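# Put the stapler and tape measure into the tray

## Task

Place both the stapler and the tape measure inside the tray, and do not disturb the mug, the notebook or the paper cutter, since the requester will deal with those later and cannot be asked anything now.

## Robot and tools

Robot: two six-joint arms, left_arm and right_arm, each ending in a two-finger parallel gripper. Their root links sit at about (-0.029, +0.344, +0.041) m for left_arm and (+0.040, -0.357, +0.010) m for right_arm, turned only a few thousandths of a radian about z.

Scene frame: origin at table-top height, halfway between the two nominal bases; +x points out across the table, +y toward left_arm, +z up. Arm names do not match left or right in the images. Every reported hand position (metres) and orientation (end_effector_quat_wxyz) is in this frame and may be off by a few centimetres, more when reaching far. The gripper's fingers point along its own +z and close along its own y. The reported position is the spot between the finger pads, roughly 1 cm short of the tips.

A row is always 14 plain numbers, even if one arm is idle: left_arm waist, shoulder, elbow, wrist pitch, wrist yaw, wrist roll, opening, then the same seven for right_arm. The six joint numbers are absolute target angles in radians, not offsets. Stated ranges: waist -2.618 to 3.054, shoulder 0.000 to 3.142, elbow 0.000 to 3.142, wrist pitch -1.571 to 1.571, wrist yaw -1.571 to 1.571, wrist roll -2.094 to 2.094; true ends may differ by up to 0.059 rad, and a target beyond that margin (and beyond the current angle) is rejected. Opening runs -1 (shut) to +1 (fully open); between those it sets the finger gap to where grip_measured would read that value. Each step, a joint's target is kept within 0.339 rad (waist, shoulder, elbow) or 2.2 rad (wrist joints) of its measured angle, and a row that would jump a gripper over 200 mm is scaled back. To leave an arm or gripper alone, resend its current Joint targets and tool command; a 0 opening is a real command.

execute_actions: actions is a list of actions; each action is up to 15 rows, one per 1/30 s step, covering 0.5 s, with the last row held if the table is short. An empty list just reports state. cameras picks images: omitted, null or ["all"] gives all, [] gives none; a wrong name voids the call.

move: target is one 14-number row or a list of up to 15 rows (absolute joint angles plus openings), all sharing a 10 s budget. speed is the peak rate in rad/s of the joint with the longest way to go, 0.01 to 12.57, default 0.5, one value or one per target. blend (rad) rounds the corners at intermediate targets; 0 means stop at each. opening_speed sets how fast openings change, per second on the -1..+1 scale, at least 0.2; use it to close gently. grip_force is the per-pad force cap in newtons, 10 to 50, one value or one per arm; it persists, and lower values close slowly. blocking=false returns after about 0.5 s while motion continues; a new move then takes over from the current point. Paths do not avoid obstacles or the other arm. The result adds a move: line: done, off_target (resting more than 0.035 rad from target), moving, held, or fault, possibly naming arms, plus limits=held if steps were withheld. Neither done nor off_target proves contact or its absence.

wait: seconds from 0 to 10; arms hold their last command and any running move carries on. stop: brakes the running move, needing some distance. zoom_image: camera (cam_high, cam_low, cam_over, cam_left_wrist, cam_right_wrist) and region [x0, y0, x1, y1] in pixels from the top-left, at most 504 by 504, taken from that camera's newest image. read_manual gives only licence text. finished_scene (scene 1) ends the scene for good; call it only when both items sit in the tray and stay there unaided.

Result lines: Joint positions and Joint velocities give each arm's six joints in the order above (rad, rad/s), then the pad gap in m (0.094 fully open); "within noise" means still. Joint targets shows what the joints are currently driven toward. Tool commands shows current gripper commands. grip_measured is the finger opening on the command scale, reading a little wide when empty and a few hundredths below a hard part's width when squeezing. grip_effort_nm is a smoothed gripper motor effort (negative closing), not pad force. Joint torques are total drive outputs, gravity included, with offsets and noise. Action results also list joint angles at some steps. "joint command not followed" means a clearance check altered targets; "joint sent to its limit" means a joint was clipped at its end. MOTOR HOT appears near 75 °C; at 90 °C an OVER-TEMPERATURE FAULT folds that arm away for the rest of the scene, and at 100 °C it goes limp. Avoid holding loads with an outstretched arm or pushing at unreachable poses.

Cameras: cam_high, cam_low, cam_over and the two wrist fisheye cameras, each 672x504.

Cautions: nothing may end up on the floor or set down off the table. Avoid dropping items from height, releasing them while moving, fast impacts, hard pressing on the table or fixtures, strain on the wrist camera cables, and any contact between the two arms, including one gripper closing on the other's fingers. Keep the mug, notebook and paper cutter undisturbed. Loose items may occasionally be nudged by outside pushes, so check the final state. Every arm stop costs, so prefer smooth, moderate-speed motion.

Each tool is called after ">>>" as name(argument=value, ...), one argument or row to a line, values as JSON.

## Session

>>> execute_actions(
  actions=[],
)

Scene clock: 0.00 s.
left_arm: end_effector_position=(+0.1872, +0.2657, +0.2835) grip_measured=+1.000 grip_effort_nm=n/a end_effector_quat_wxyz=(+0.519, -0.009, +0.855, -0.013) | right_arm: end_effector_position=(+0.2771, -0.2190, +0.3054) grip_measured=+1.000 grip_effort_nm=n/a end_effector_quat_wxyz=(+0.536, +0.116, +0.809, +0.212)
Joint positions: left_arm=[-0.937 0.64 0.79 -0.865 -0.791 -0.588 0.094] | right_arm=[0.917 0.73 0.858 -0.564 0.65 0.794 0.094]
Joint velocities: within noise
Joint torques (N m): no reading
Heat: left arm: 23 °C; right arm: 24 °C.
Joint targets: left_arm=[-0.937 0.636 0.801 -0.863 -0.802 -0.589] | right_arm=[0.917 0.726 0.868 -0.568 0.655 0.792]
Tool commands: left_gripper/opening=+1.0 right_gripper/opening=+1.0

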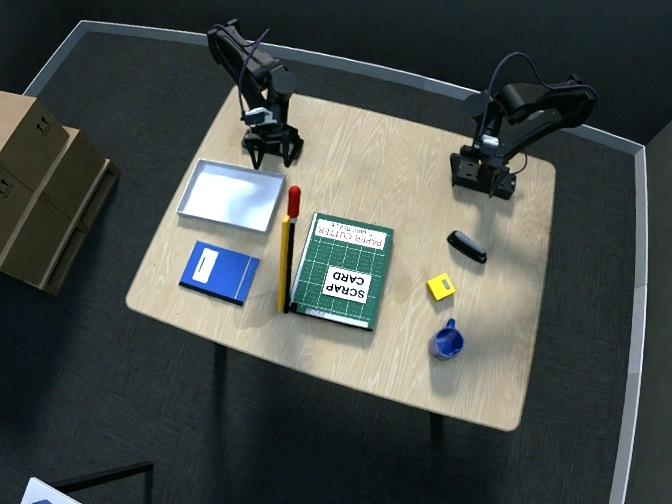

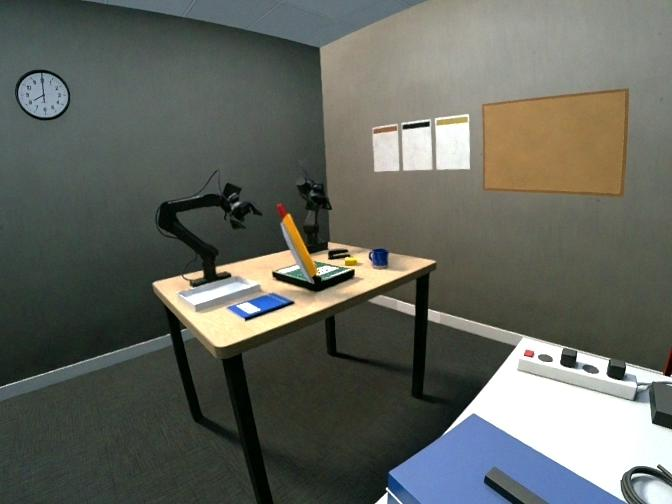

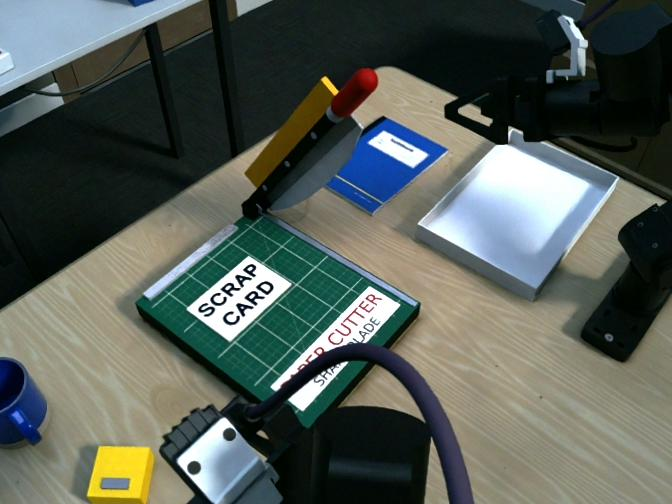

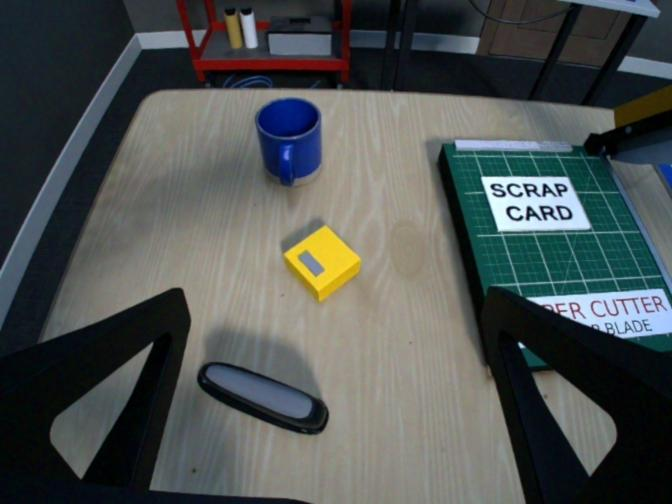

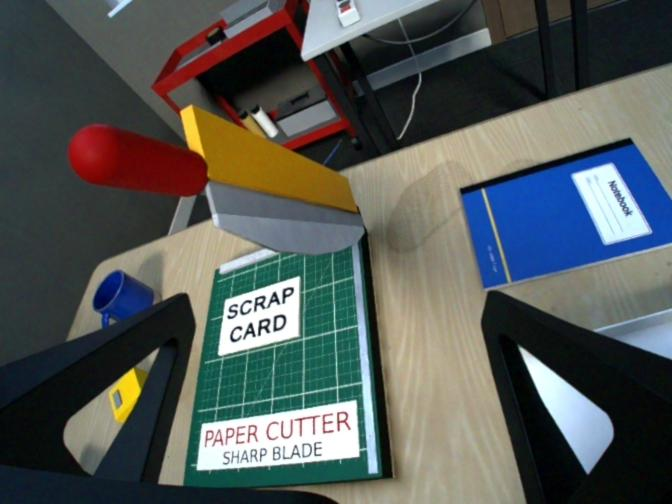

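>>> move(
  target=[-0.067,1.485,1.078,-1.164,0,-1.31,1,-0.62,1.394,1.61,-1.5,0,0,1],
  speed=0.9,
)

Scene clock: 103.50 s.
left_arm: end_effector_position=(+0.2110, +0.3259, +0.1242) grip_measured=+1.000 grip_effort_nm=0.02 end_effector_quat_wxyz=(-0.006, -0.574, +0.819, +0.003) | right_arm: end_effector_position=(+0.2602, -0.5100, +0.2541) grip_measured=+1.000 grip_effort_nm=0.00 end_effector_quat_wxyz=(+0.131, +0.297, +0.945, -0.046)
Joint positions: left_arm=[-0.07 1.482 1.052 -1.155 0.002 -1.299 0.094] | right_arm=[-0.617 1.384 1.58 -1.489 0.011 0.006 0.094]
Joint torques (N m): left_arm=[0.25 -4.44 6.8 0.2 -0.02 -0.1] | right_arm=[-0.38 -2.76 7.94 0.76 -0.12 -0.04]
Heat: left arm: 26 °C; right arm: 30 °C.
Joint targets: left_arm=[-0.067 1.485 1.078 -1.164 0.000 -1.310] | right_arm=[-0.620 1.394 1.610 -1.500 0.000 0.000]
move: done

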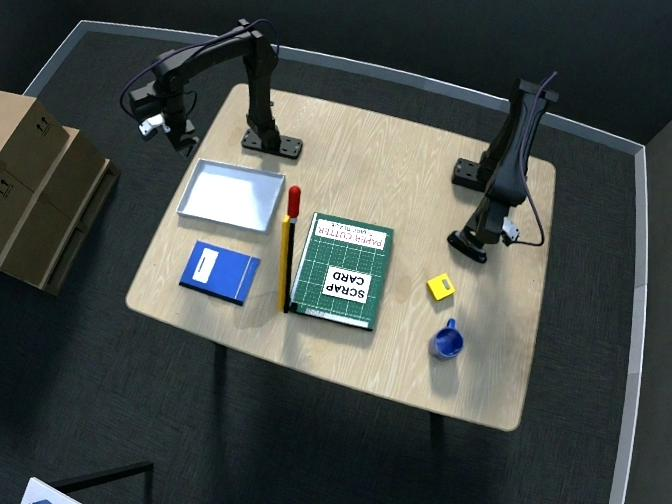

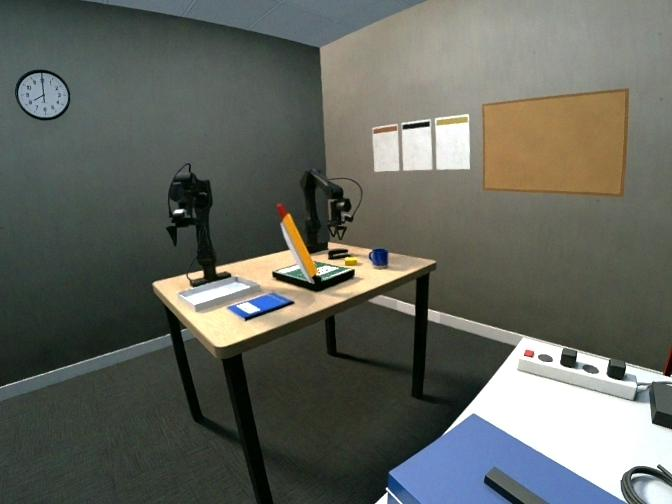

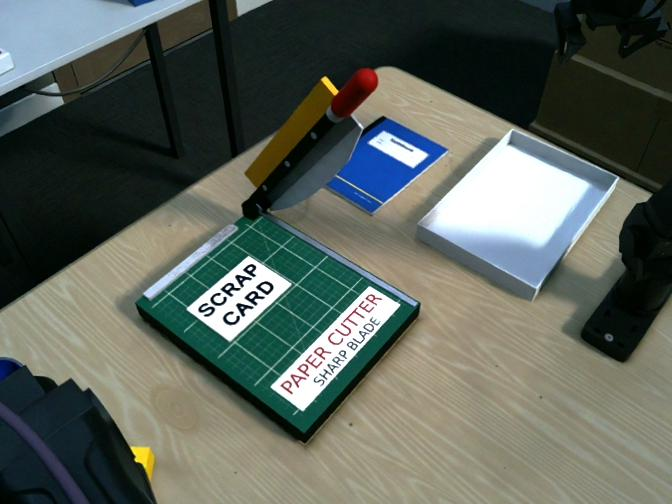

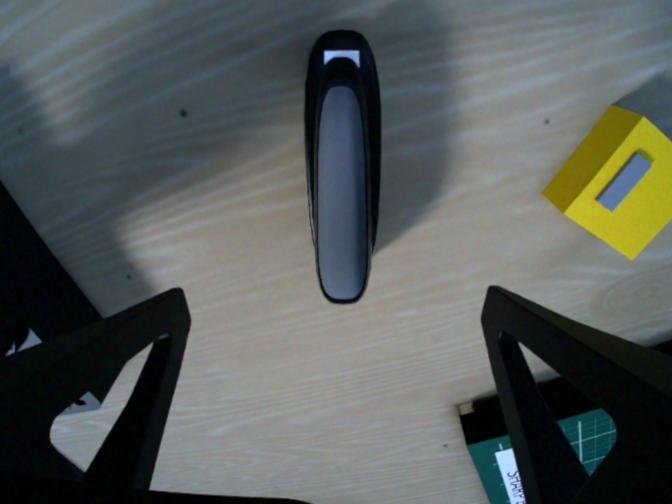

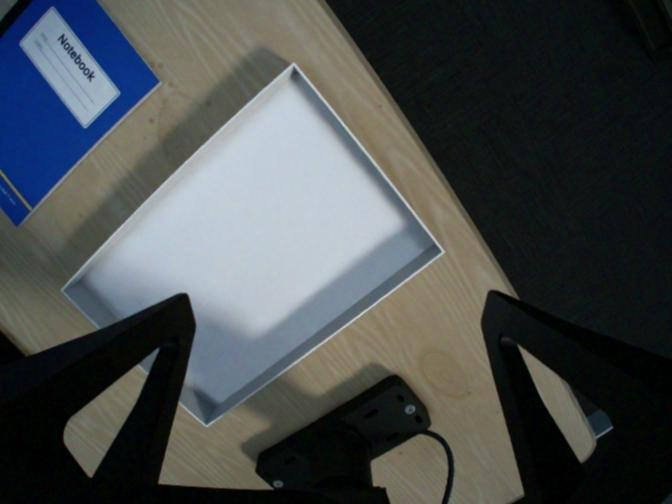

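>>> move(
  target=[
    [-0.03,1.637,0.815,-0.749,0,-1.273,1,-0.62,1.394,1.61,-1.5,0,0,1],
    [-0.03,1.637,0.815,-0.749,0,-1.273,-0.45,-0.62,1.394,1.61,-1.5,0,0,1],
  ],
  speed=0.3,
  opening_speed=1.2,
)

Scene clock: 140.97 s.
left_arm: end_effector_position=(+0.2172, +0.3332, +0.0355) grip_measured=-0.446 grip_effort_nm=-0.59 end_effector_quat_wxyz=(-0.004, -0.579, +0.815, -0.001) | right_arm: end_effector_position=(+0.2601, -0.5099, +0.2541) grip_measured=+1.000 grip_effort_nm=0.00 end_effector_quat_wxyz=(+0.131, +0.297, +0.945, -0.046)
Joint positions: left_arm=[-0.036 1.631 0.819 -0.763 0.006 -1.278 0.026] | right_arm=[-0.617 1.384 1.58 -1.489 0.011 0.005 0.094]
Joint torques (N m): left_arm=[0.53 -4.82 3.74 0.47 -0.09 0.04] | right_arm=[-0.35 -2.74 7.97 0.75 -0.13 -0.03]
Heat: left arm: 26 °C; right arm: 27 °C.
Joint targets: left_arm=[-0.030 1.637 0.815 -0.749 0.000 -1.273] | right_arm=[-0.620 1.394 1.610 -1.500 0.000 0.000]
move: done

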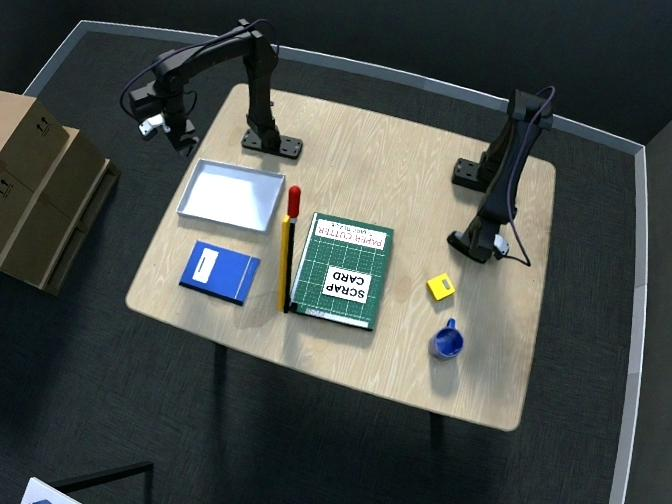

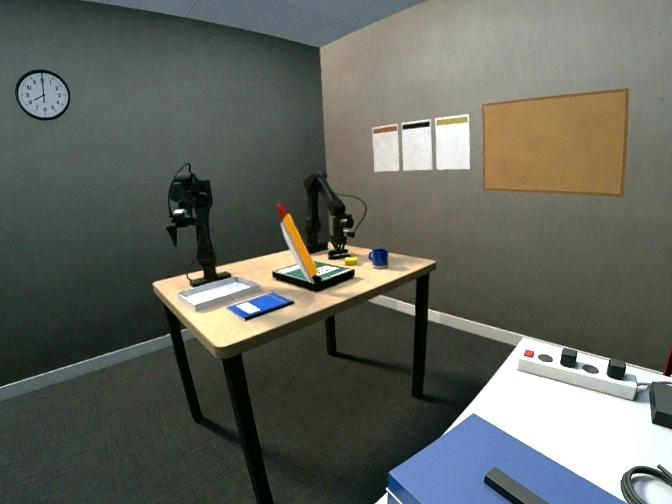

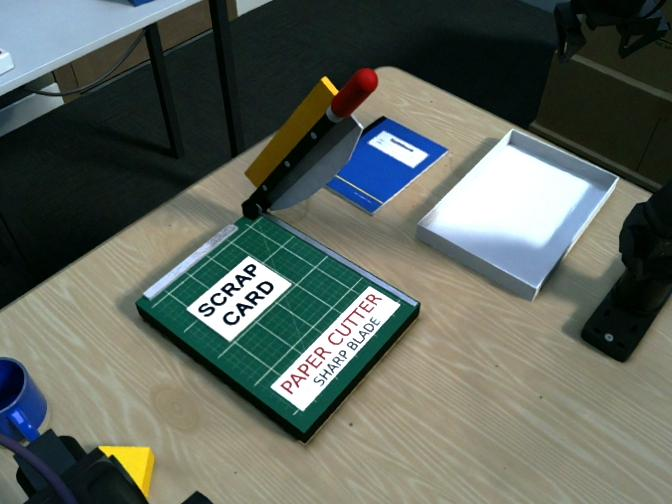

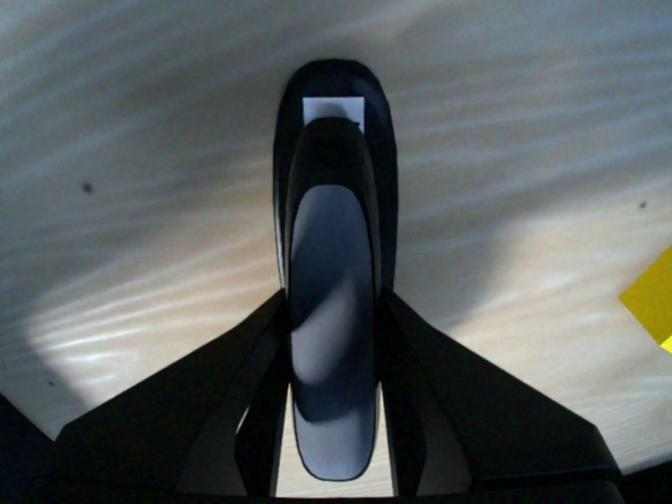

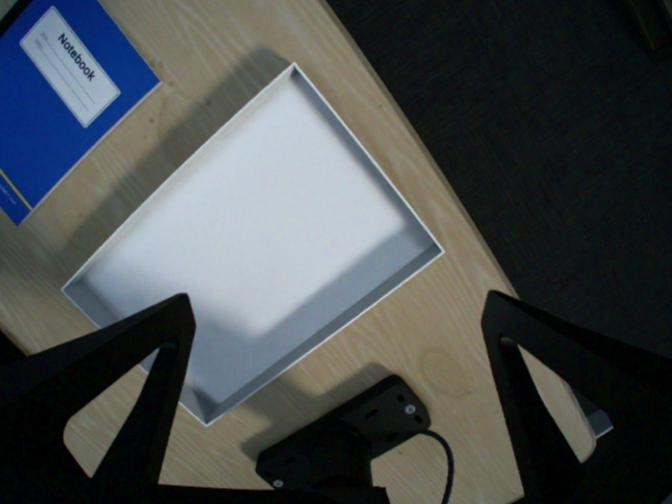

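>>> move(
  target=[
    [-0.03,1.637,0.815,-0.749,0,-1.273,-0.65,-0.62,1.394,1.61,-1.5,0,0,1],
    [-0.03,1.485,1.078,-1.164,0,-1.273,-0.65,-0.62,1.394,1.61,-1.5,0,0,1],
    [-1.156,1.982,1.782,-1.371,0,-1.273,-0.65,-0.62,1.394,1.61,-1.5,0,0,1],
  ],
  speed=[0.4,0.5,0.9],
  blend=[0,0.08,0],
  opening_speed=1.0,
)

Scene clock: 196.20 s.
left_arm: end_effector_position=(+0.1164, +0.0008, +0.1545) grip_measured=-0.461 grip_effort_nm=-1.00 end_effector_quat_wxyz=(-0.009, -0.056, +0.998, +0.005) | right_arm: end_effector_position=(+0.2601, -0.5099, +0.2541) grip_measured=+1.000 grip_effort_nm=0.00 end_effector_quat_wxyz=(+0.131, +0.297, +0.945, -0.046)
Joint positions: left_arm=[-1.159 1.978 1.751 -1.359 0.013 -1.277 0.025] | right_arm=[-0.617 1.384 1.58 -1.489 0.011 0.005 0.094]
Joint torques (N m): left_arm=[0.21 -8.46 7.47 0.17 -0.16 0.03] | right_arm=[-0.35 -2.74 7.97 0.74 -0.12 -0.03]
Heat: left arm: 25 °C; right arm: 26 °C.
Joint targets: left_arm=[-1.156 1.982 1.782 -1.371 0.000 -1.273] | right_arm=[-0.620 1.394 1.610 -1.500 0.000 0.000]
move: done

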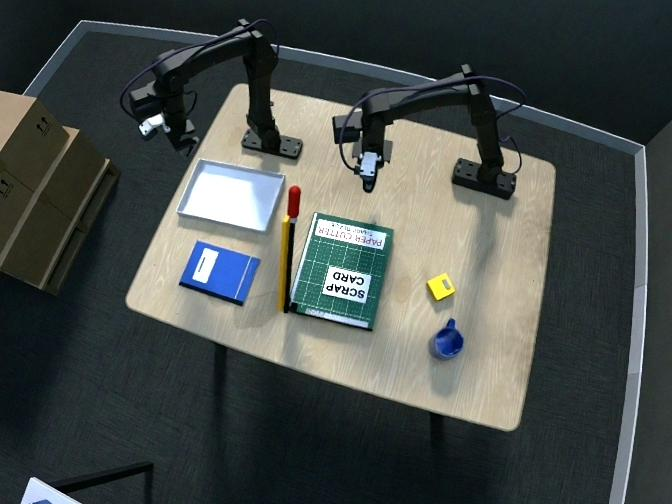

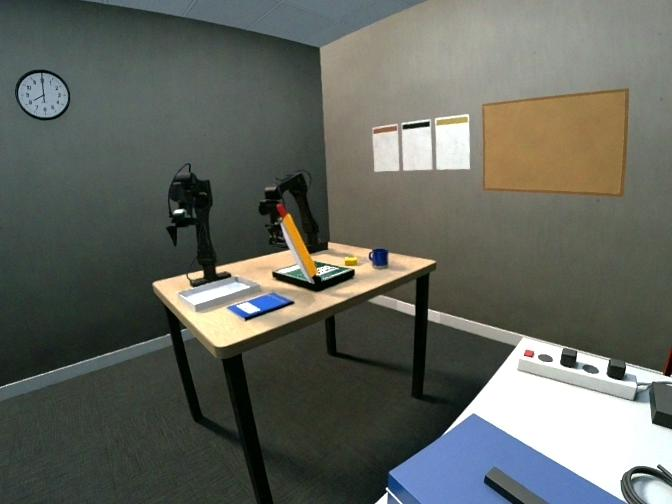

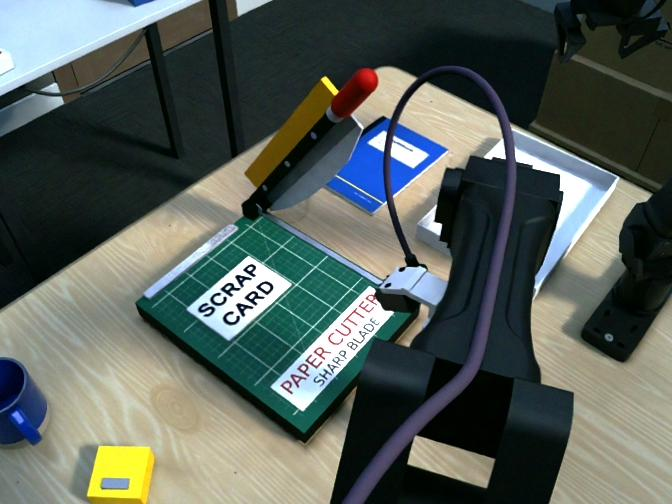

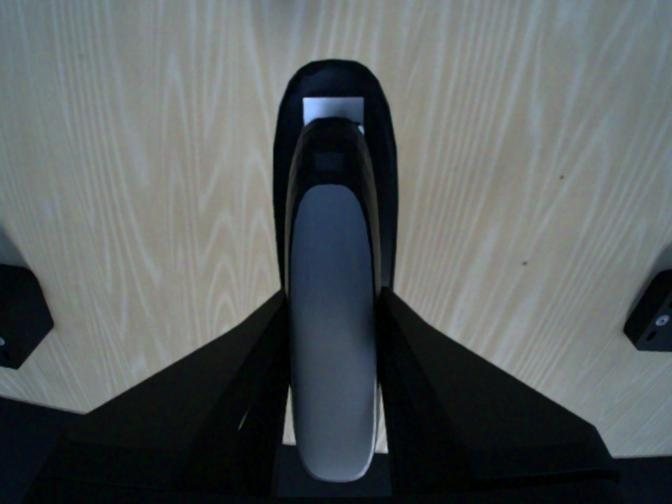

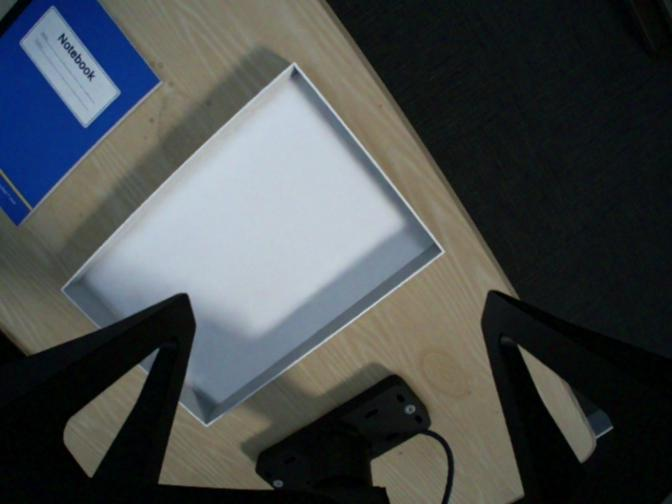

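>>> move(
  target=[
    [-1.156,2.053,1.48,-0.998,0,-1.273,-0.65,-0.62,1.107,1.047,-1.511,0,0,1],
    [-1.156,2.068,1.416,-0.919,0,-1.273,-0.65,-0.62,1.107,1.047,-1.511,0,0,1],
    [-1.156,2.068,1.416,-0.919,0,-1.273,0.7,-0.62,1.107,1.047,-1.511,0,0,1],
    [-1.156,1.982,1.782,-1.371,0,-1.273,0.7,-0.62,1.107,1.047,-1.511,0,0,1],
    [-0.178,2.078,1.804,-1.297,0,0.7,0.7,1.337,1.107,1.047,-1.511,0,1.232,1],
  ],
  speed=[0.5,0.07,0.5,0.5,1.0],
  blend=[0.02,0,0,0.1,0],
  opening_speed=2,
)

Scene clock: 289.27 s.
left_arm: end_effector_position=(+0.3558, +0.2761, +0.1286) grip_measured=+0.698 grip_effort_nm=0.13 end_effector_quat_wxyz=(-0.013, +0.421, +0.907, -0.001) | right_arm: end_effector_position=(+0.0731, -0.2079, +0.1596) grip_measured=+1.000 grip_effort_nm=0.00 end_effector_quat_wxyz=(+0.000, -0.062, +0.998, -0.004)
Joint positions: left_arm=[-0.172 2.066 1.777 -1.307 -0.005 0.69 0.08] | right_arm=[1.331 1.126 1.056 -1.508 0.001 1.22 0.094]
Joint torques (N m): left_arm=[-0.5 -8.73 7.08 0.4 0.1 0.07] | right_arm=[0.43 -2.99 4.67 0.25 -0.04 0.11]
Heat: left arm: 29 °C; right arm: 26 °C.
Joint targets: left_arm=[-0.178 2.078 1.804 -1.297 0.000 0.700] | right_arm=[1.337 1.107 1.047 -1.511 0.000 1.232]
move: done

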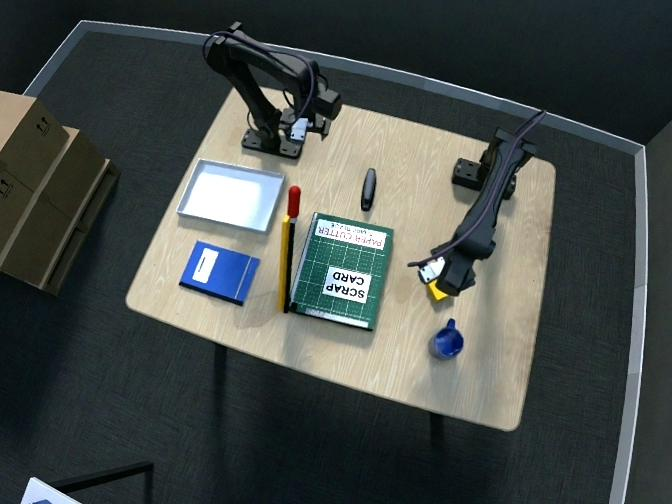

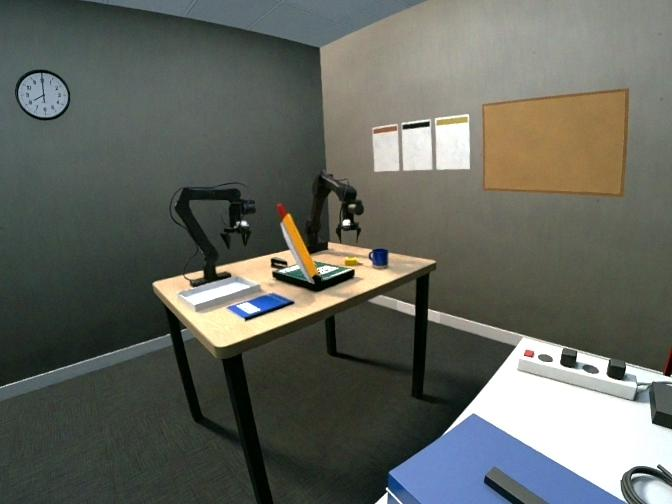

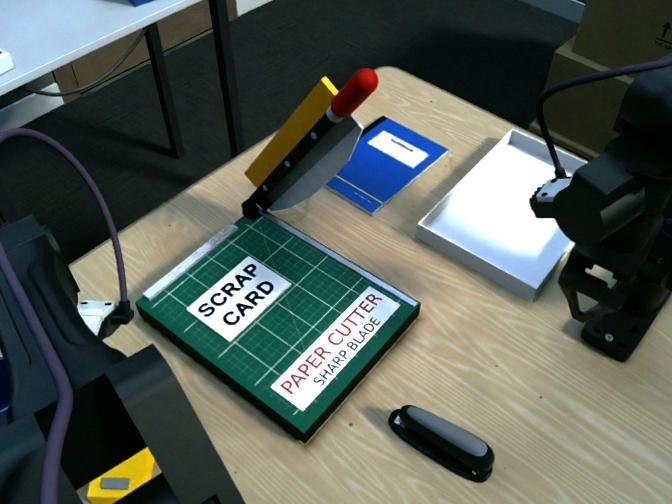

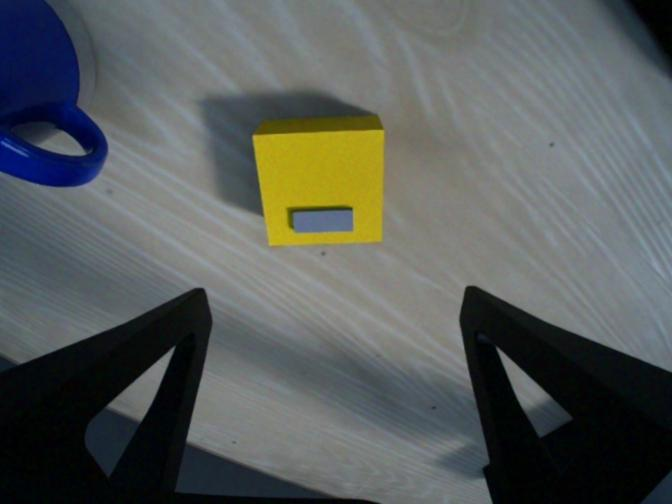

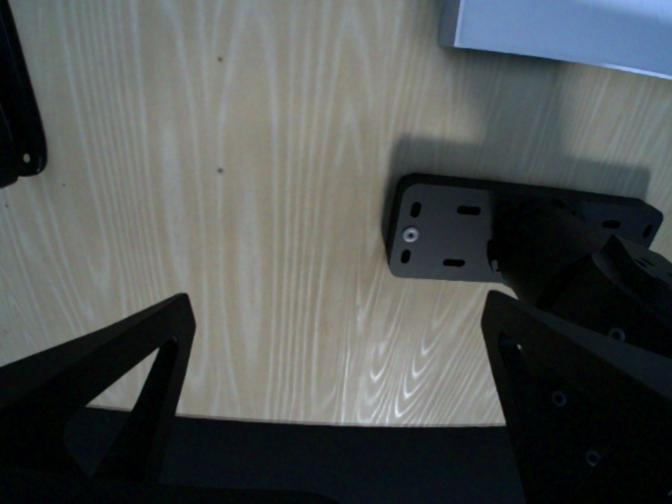

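>>> move(
  target=[
    [-0.168,2.2015,1.552,-0.9215,0,0.71,0.7,1.337,1.95,1.736,-1.357,0,1.232,1],
    [-0.168,2.2015,1.552,-0.9215,0,0.71,0.1,1.337,1.95,1.736,-1.357,0,1.232,1],
    [-0.168,2.078,1.804,-1.297,0,0.71,0.1,1.337,1.95,1.736,-1.357,0,1.232,1],
  ],
  speed=[0.5,0.5,0.4],
  opening_speed=1,
)

Scene clock: 320.13 s.
left_arm: end_effector_position=(+0.3601, +0.2753, +0.1105) grip_measured=+0.254 grip_effort_nm=-1.00 end_effector_quat_wxyz=(-0.025, +0.426, +0.904, -0.004) | right_arm: end_effector_position=(+0.1197, -0.0046, +0.1291) grip_measured=+1.000 grip_effort_nm=0.00 end_effector_quat_wxyz=(-0.002, -0.062, +0.998, -0.008)
Joint positions: left_arm=[-0.172 2.116 1.78 -1.285 -0.005 0.701 0.059] | right_arm=[1.331 1.933 1.708 -1.361 0.001 1.221 0.094]
Joint torques (N m): left_arm=[0.42 -12.88 6.83 0.09 0.05 0.08] | right_arm=[0.43 -6.31 7.87 0.31 -0.04 0.12]
Heat: left arm: 28 °C; right arm: 26 °C.
Joint targets: left_arm=[-0.168 2.078 1.804 -1.297 0.000 0.710] | right_arm=[1.337 1.950 1.736 -1.357 0.000 1.232]
move: off_target (left_arm); left_arm: the shoulder is farthest, 0.038 rad from its target

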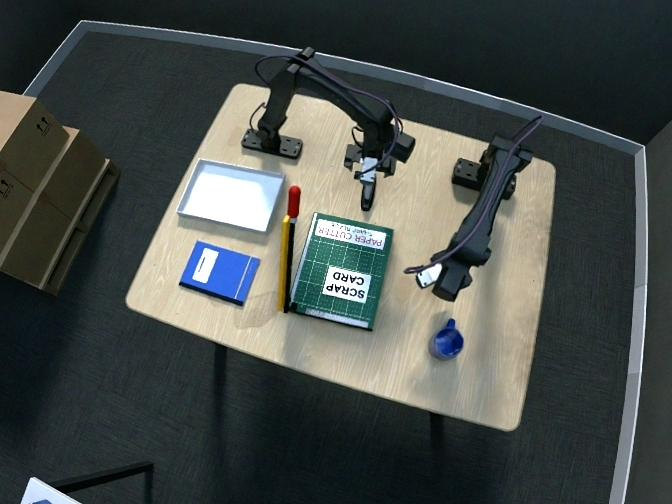

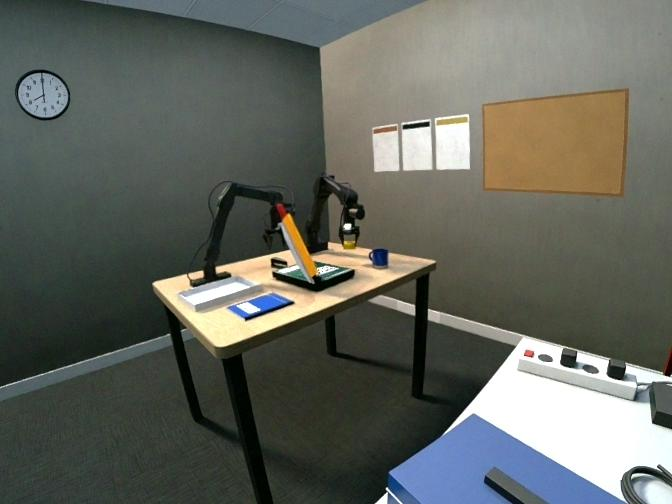

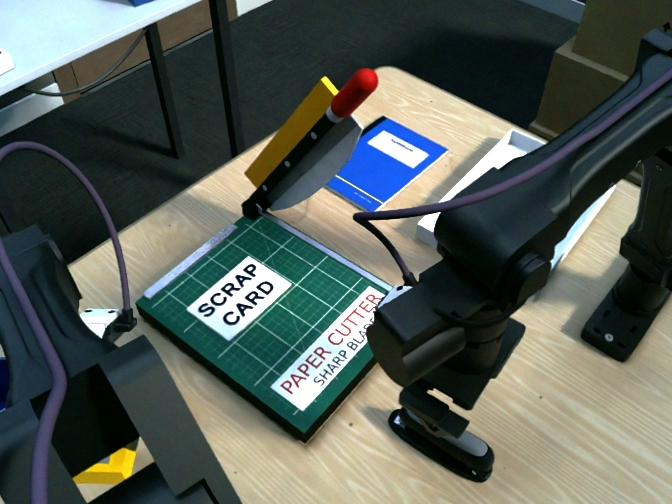

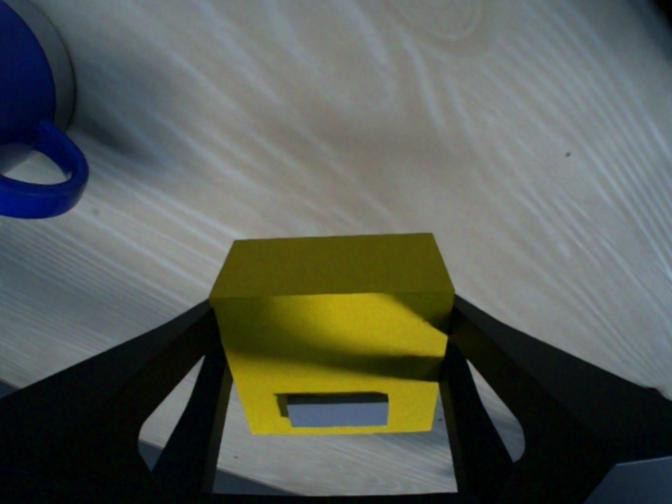

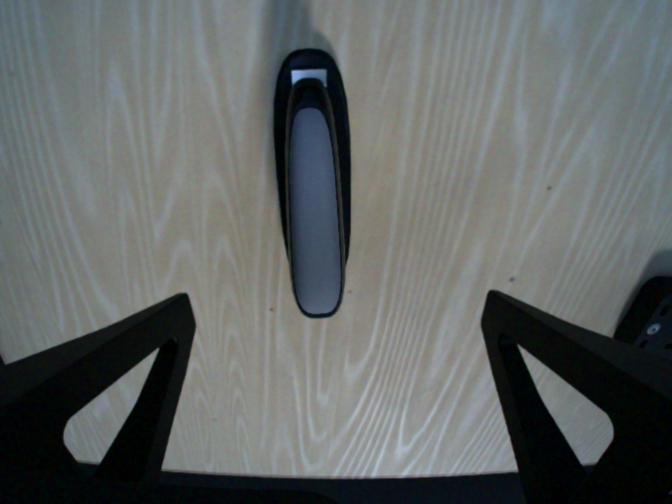

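>>> move(
  target=[
    [-0.168,2.078,1.804,-1.297,0,0.71,0.1,1.319,2.056,1.503,-1.018,0,1.18,1],
    [-0.168,2.078,1.804,-1.297,0,0.71,0.1,1.319,2.056,1.503,-1.018,0,1.18,-0.65],
    [-0.168,2.078,1.804,-1.297,0,0.71,0.1,1.319,1.95,1.736,-1.357,0,1.18,-0.65],
    [-0.168,2.078,1.804,-1.297,0,0.71,0.1,1.319,1.107,1.047,-1.511,0,1.18,-0.65],
  ],
  speed=[0.3,0.5,0.4,0.7],
  blend=[0,0,0.06,0],
  opening_speed=1.2,
)

Scene clock: 426.20 s.
left_arm: end_effector_position=(+0.3600, +0.2753, +0.1105) grip_measured=+0.254 grip_effort_nm=-1.00 end_effector_quat_wxyz=(-0.025, +0.426, +0.904, -0.004) | right_arm: end_effector_position=(+0.0743, -0.2076, +0.1598) grip_measured=-0.483 grip_effort_nm=-1.03 end_effector_quat_wxyz=(+0.000, -0.078, +0.997, +0.000)
Joint positions: left_arm=[-0.172 2.116 1.78 -1.286 -0.005 0.701 0.059] | right_arm=[1.324 1.121 1.055 -1.504 0.001 1.182 0.024]
Joint torques (N m): left_arm=[0.31 -13.03 6.8 0.11 0.02 0.04] | right_arm=[-0.44 -2.56 4.82 0.21 -0.04 0]
Heat: left arm: 34 °C; right arm: 27 °C.
Joint targets: left_arm=[-0.168 2.078 1.804 -1.297 0.000 0.710] | right_arm=[1.319 1.107 1.047 -1.511 0.000 1.180]
move: off_target (left_arm); left_arm: the shoulder is farthest, 0.038 rad from its target

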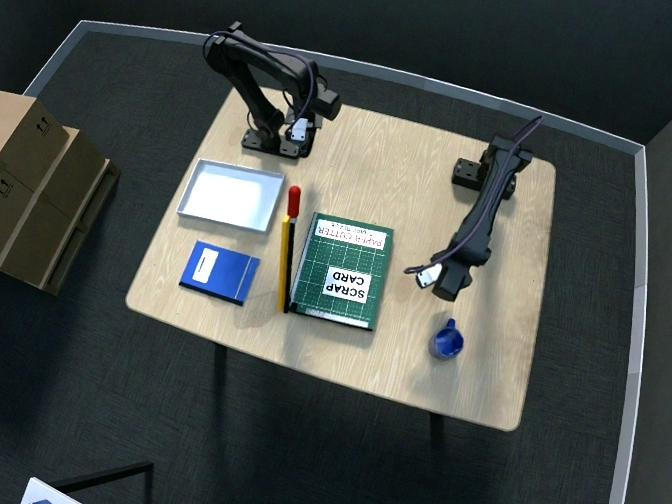

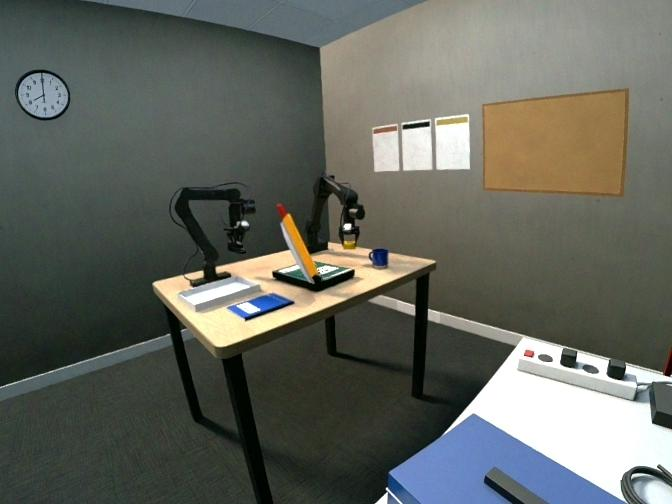

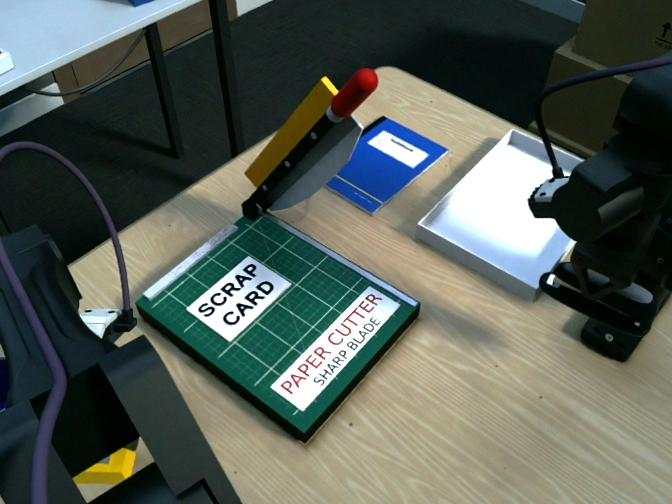

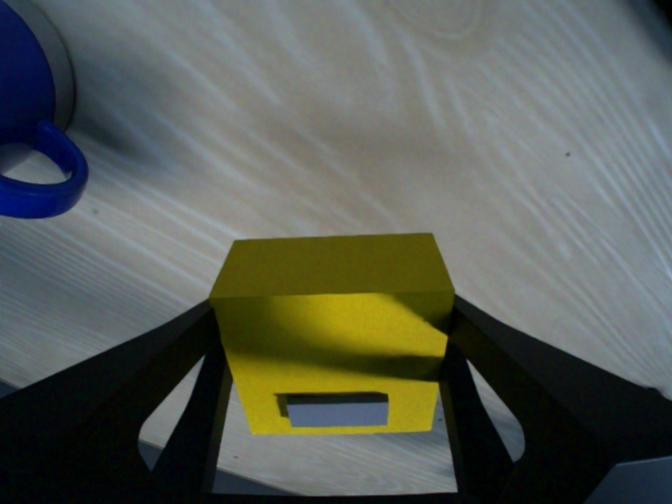

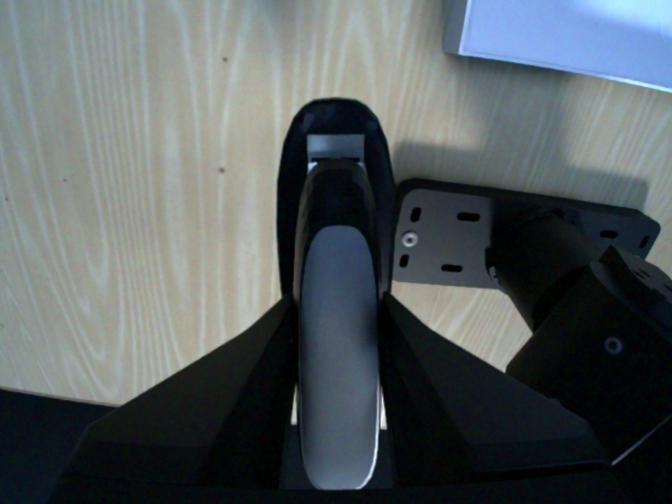

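>>> move(
  target=[
    [-1.156,1.95,1.782,-1.371,0,0.42,0.1,-0.48,1.107,1.047,-1.511,0,1.1,-0.65],
    [-1.156,1.95,1.782,-1.371,0,0.42,0.1,-0.48,1.503,1.217,-1.285,0,1.1,-0.65],
    [-1.156,2.03,1.495,-1.01,0,0.42,0.1,-0.48,1.57,0.98,-0.98,0,1.1,-0.65],
  ],
  speed=[0.9,0.5,0.3],
  blend=[0.1,0.05,0],
)

Scene clock: 447.73 s.
left_arm: end_effector_position=(+0.1222, -0.0066, +0.0732) grip_measured=+0.254 grip_effort_nm=-1.00 end_effector_quat_wxyz=(+0.008, +0.715, +0.699, -0.002) | right_arm: end_effector_position=(+0.2706, -0.4700, +0.0598) grip_measured=-0.483 grip_effort_nm=-1.03 end_effector_quat_wxyz=(+0.003, +0.704, +0.710, +0.002)
Joint positions: left_arm=[-1.16 2.027 1.495 -1.023 -0.003 0.426 0.059] | right_arm=[-0.474 1.56 0.986 -0.989 -0.003 1.103 0.024]
Joint torques (N m): left_arm=[0.49 -8.75 4.48 0.48 0.04 -0.07] | right_arm=[-0.54 -3.84 4.78 0.42 -0.01 -0.01]
Heat: left arm: 34 °C; right arm: 27 °C.
Joint targets: left_arm=[-1.156 2.030 1.495 -1.010 0.000 0.420] | right_arm=[-0.480 1.570 0.980 -0.980 0.000 1.100]
move: done

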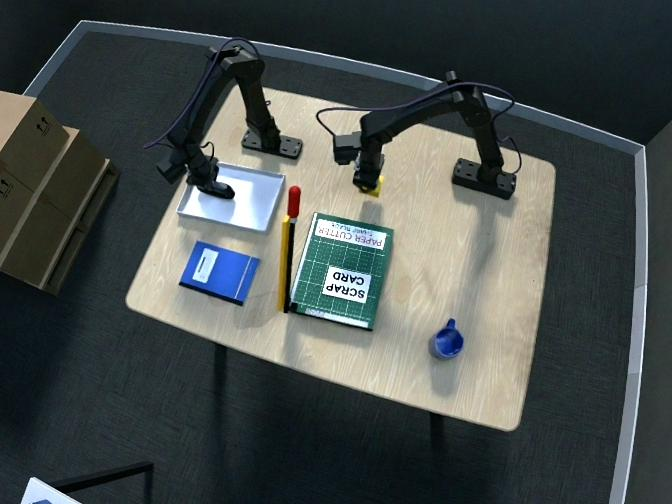

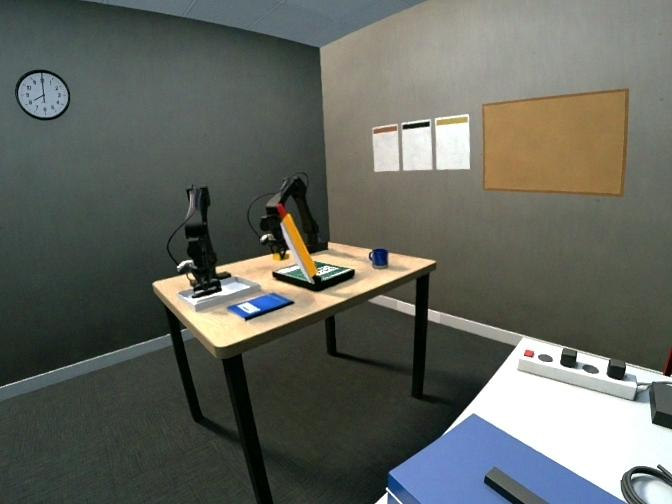

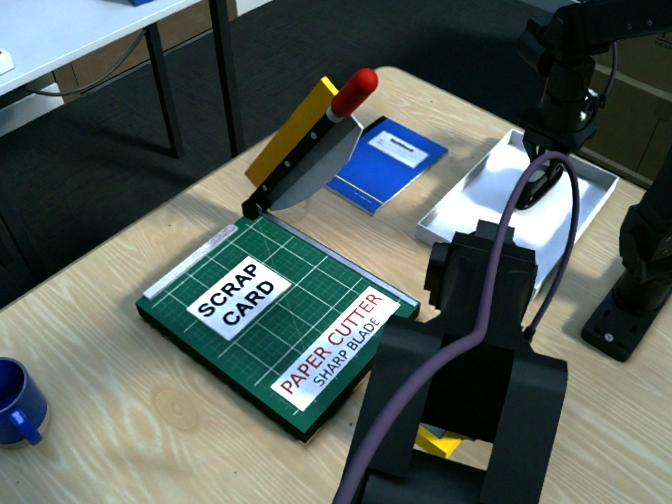

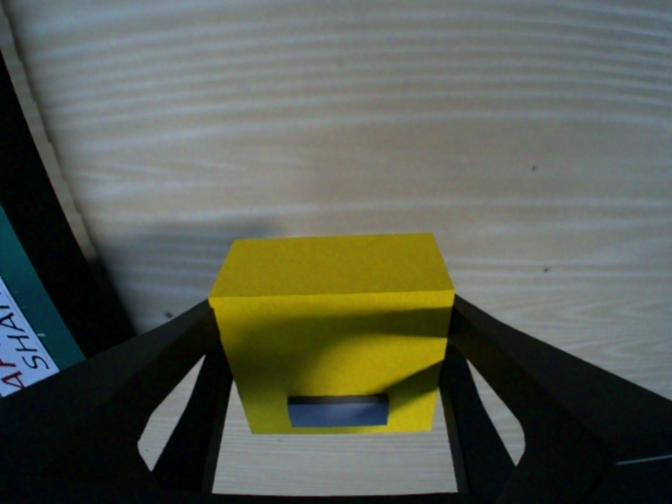

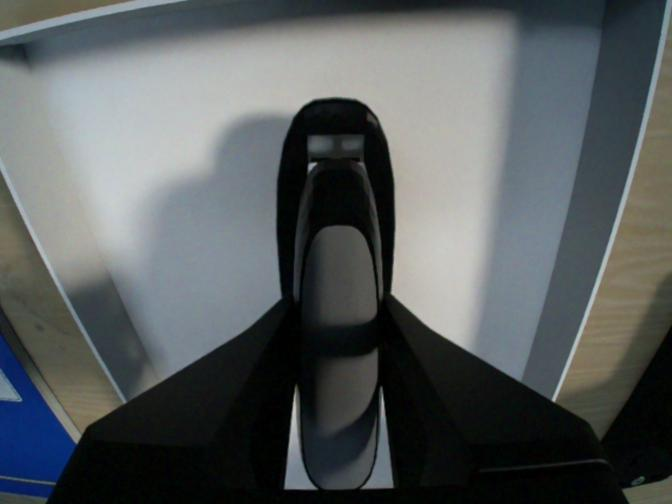

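>>> move(
  target=[
    [-1.156,2.08,1.382,-0.873,0,0.42,0.1,-0.48,1.582,0.929,-0.918,0,1.1,-0.65],
    [-1.156,2.08,1.382,-0.873,0,0.42,0.75,-0.48,1.582,0.929,-0.918,0,1.1,0.2],
    [-1.156,1.982,1.782,-1.371,0,0.42,0.75,-0.48,1.503,1.217,-1.285,0,1.1,0.2],
    [-0.2,1.485,1.078,-1.164,0,0,0.75,-0.48,1.107,1.047,-1.511,0,1.1,0.2],
    [-0.2,1.485,1.078,-1.164,0,0,0.75,1.33,1.107,1.047,-1.511,0,1.34,0.2],
    [-0.2,1.485,1.078,-1.164,0,0,0.75,1.33,1.95,1.736,-1.357,0,1.34,0.2],
  ],
  speed=[0.1,0.5,0.5,1.0,1.2,0.9],
  blend=[0,0,0.08,0.08,0.08,0],
  opening_speed=1.5,
)

Scene clock: 490.13 s.
left_arm: end_effector_position=(+0.2091, +0.2957, +0.1252) grip_measured=+0.748 grip_effort_nm=0.12 end_effector_quat_wxyz=(-0.017, +0.108, +0.994, +0.005) | right_arm: end_effector_position=(+0.1214, -0.0037, +0.1282) grip_measured=+0.199 grip_effort_nm=0.07 end_effector_quat_wxyz=(-0.004, -0.005, +1.000, -0.006)
Joint positions: left_arm=[-0.202 1.511 1.083 -1.178 -0.007 0.007 0.082] | right_arm=[1.324 1.936 1.708 -1.357 -0.005 1.329 0.056]
Joint torques (N m): left_arm=[0.13 -7.08 4.37 0.38 0.08 -0.08] | right_arm=[0.42 -6.54 7.82 0.25 0.01 0.12]
Heat: left arm: 31 °C; right arm: 26 °C.
Joint targets: left_arm=[-0.200 1.485 1.078 -1.164 0.000 0.000] | right_arm=[1.330 1.950 1.736 -1.357 0.000 1.340]
move: done

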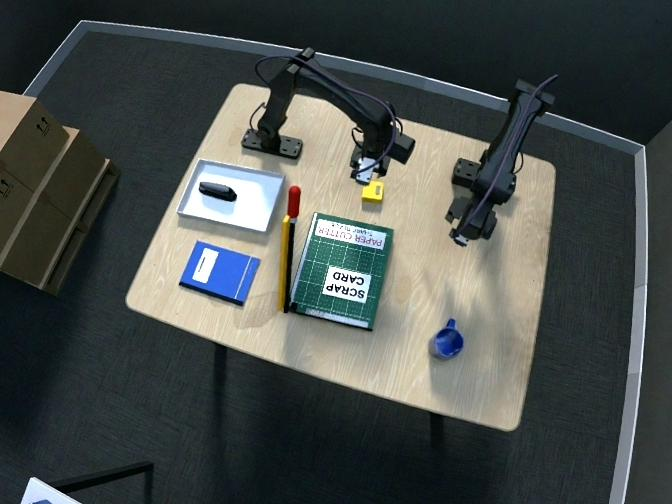

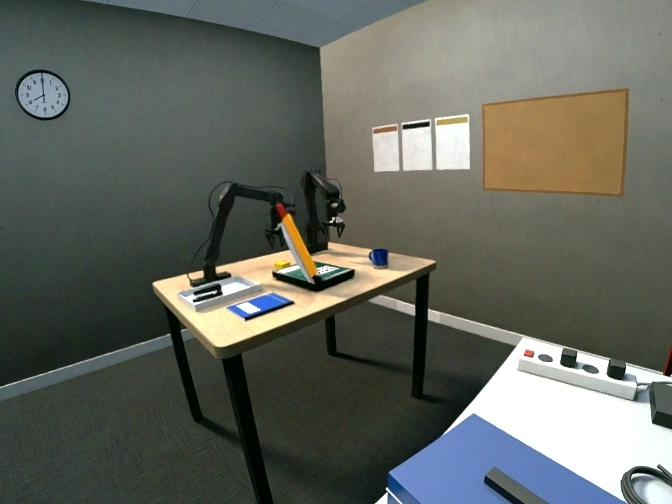

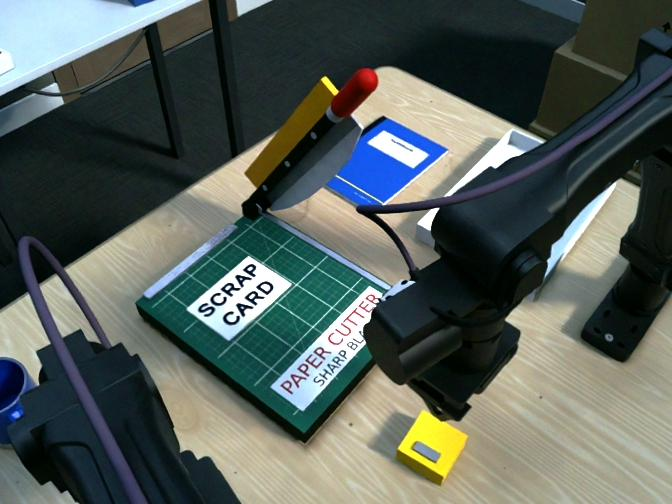

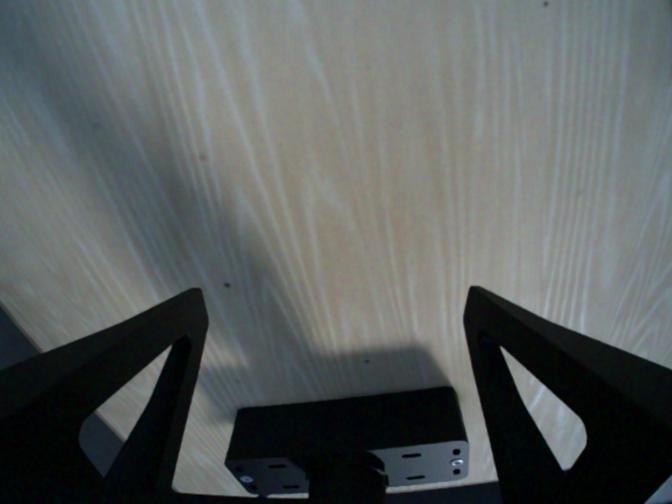

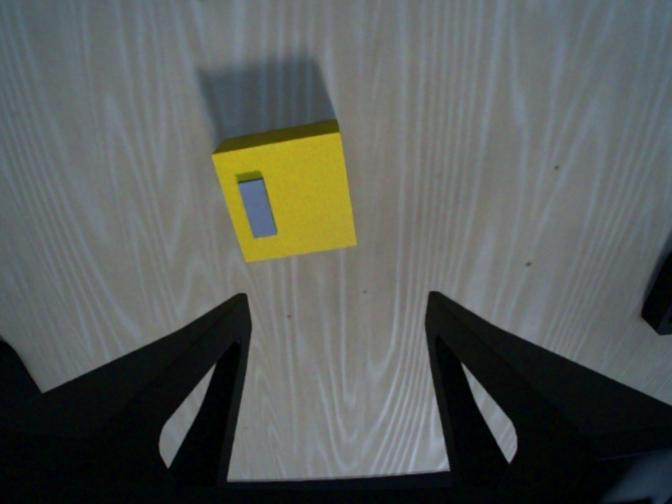

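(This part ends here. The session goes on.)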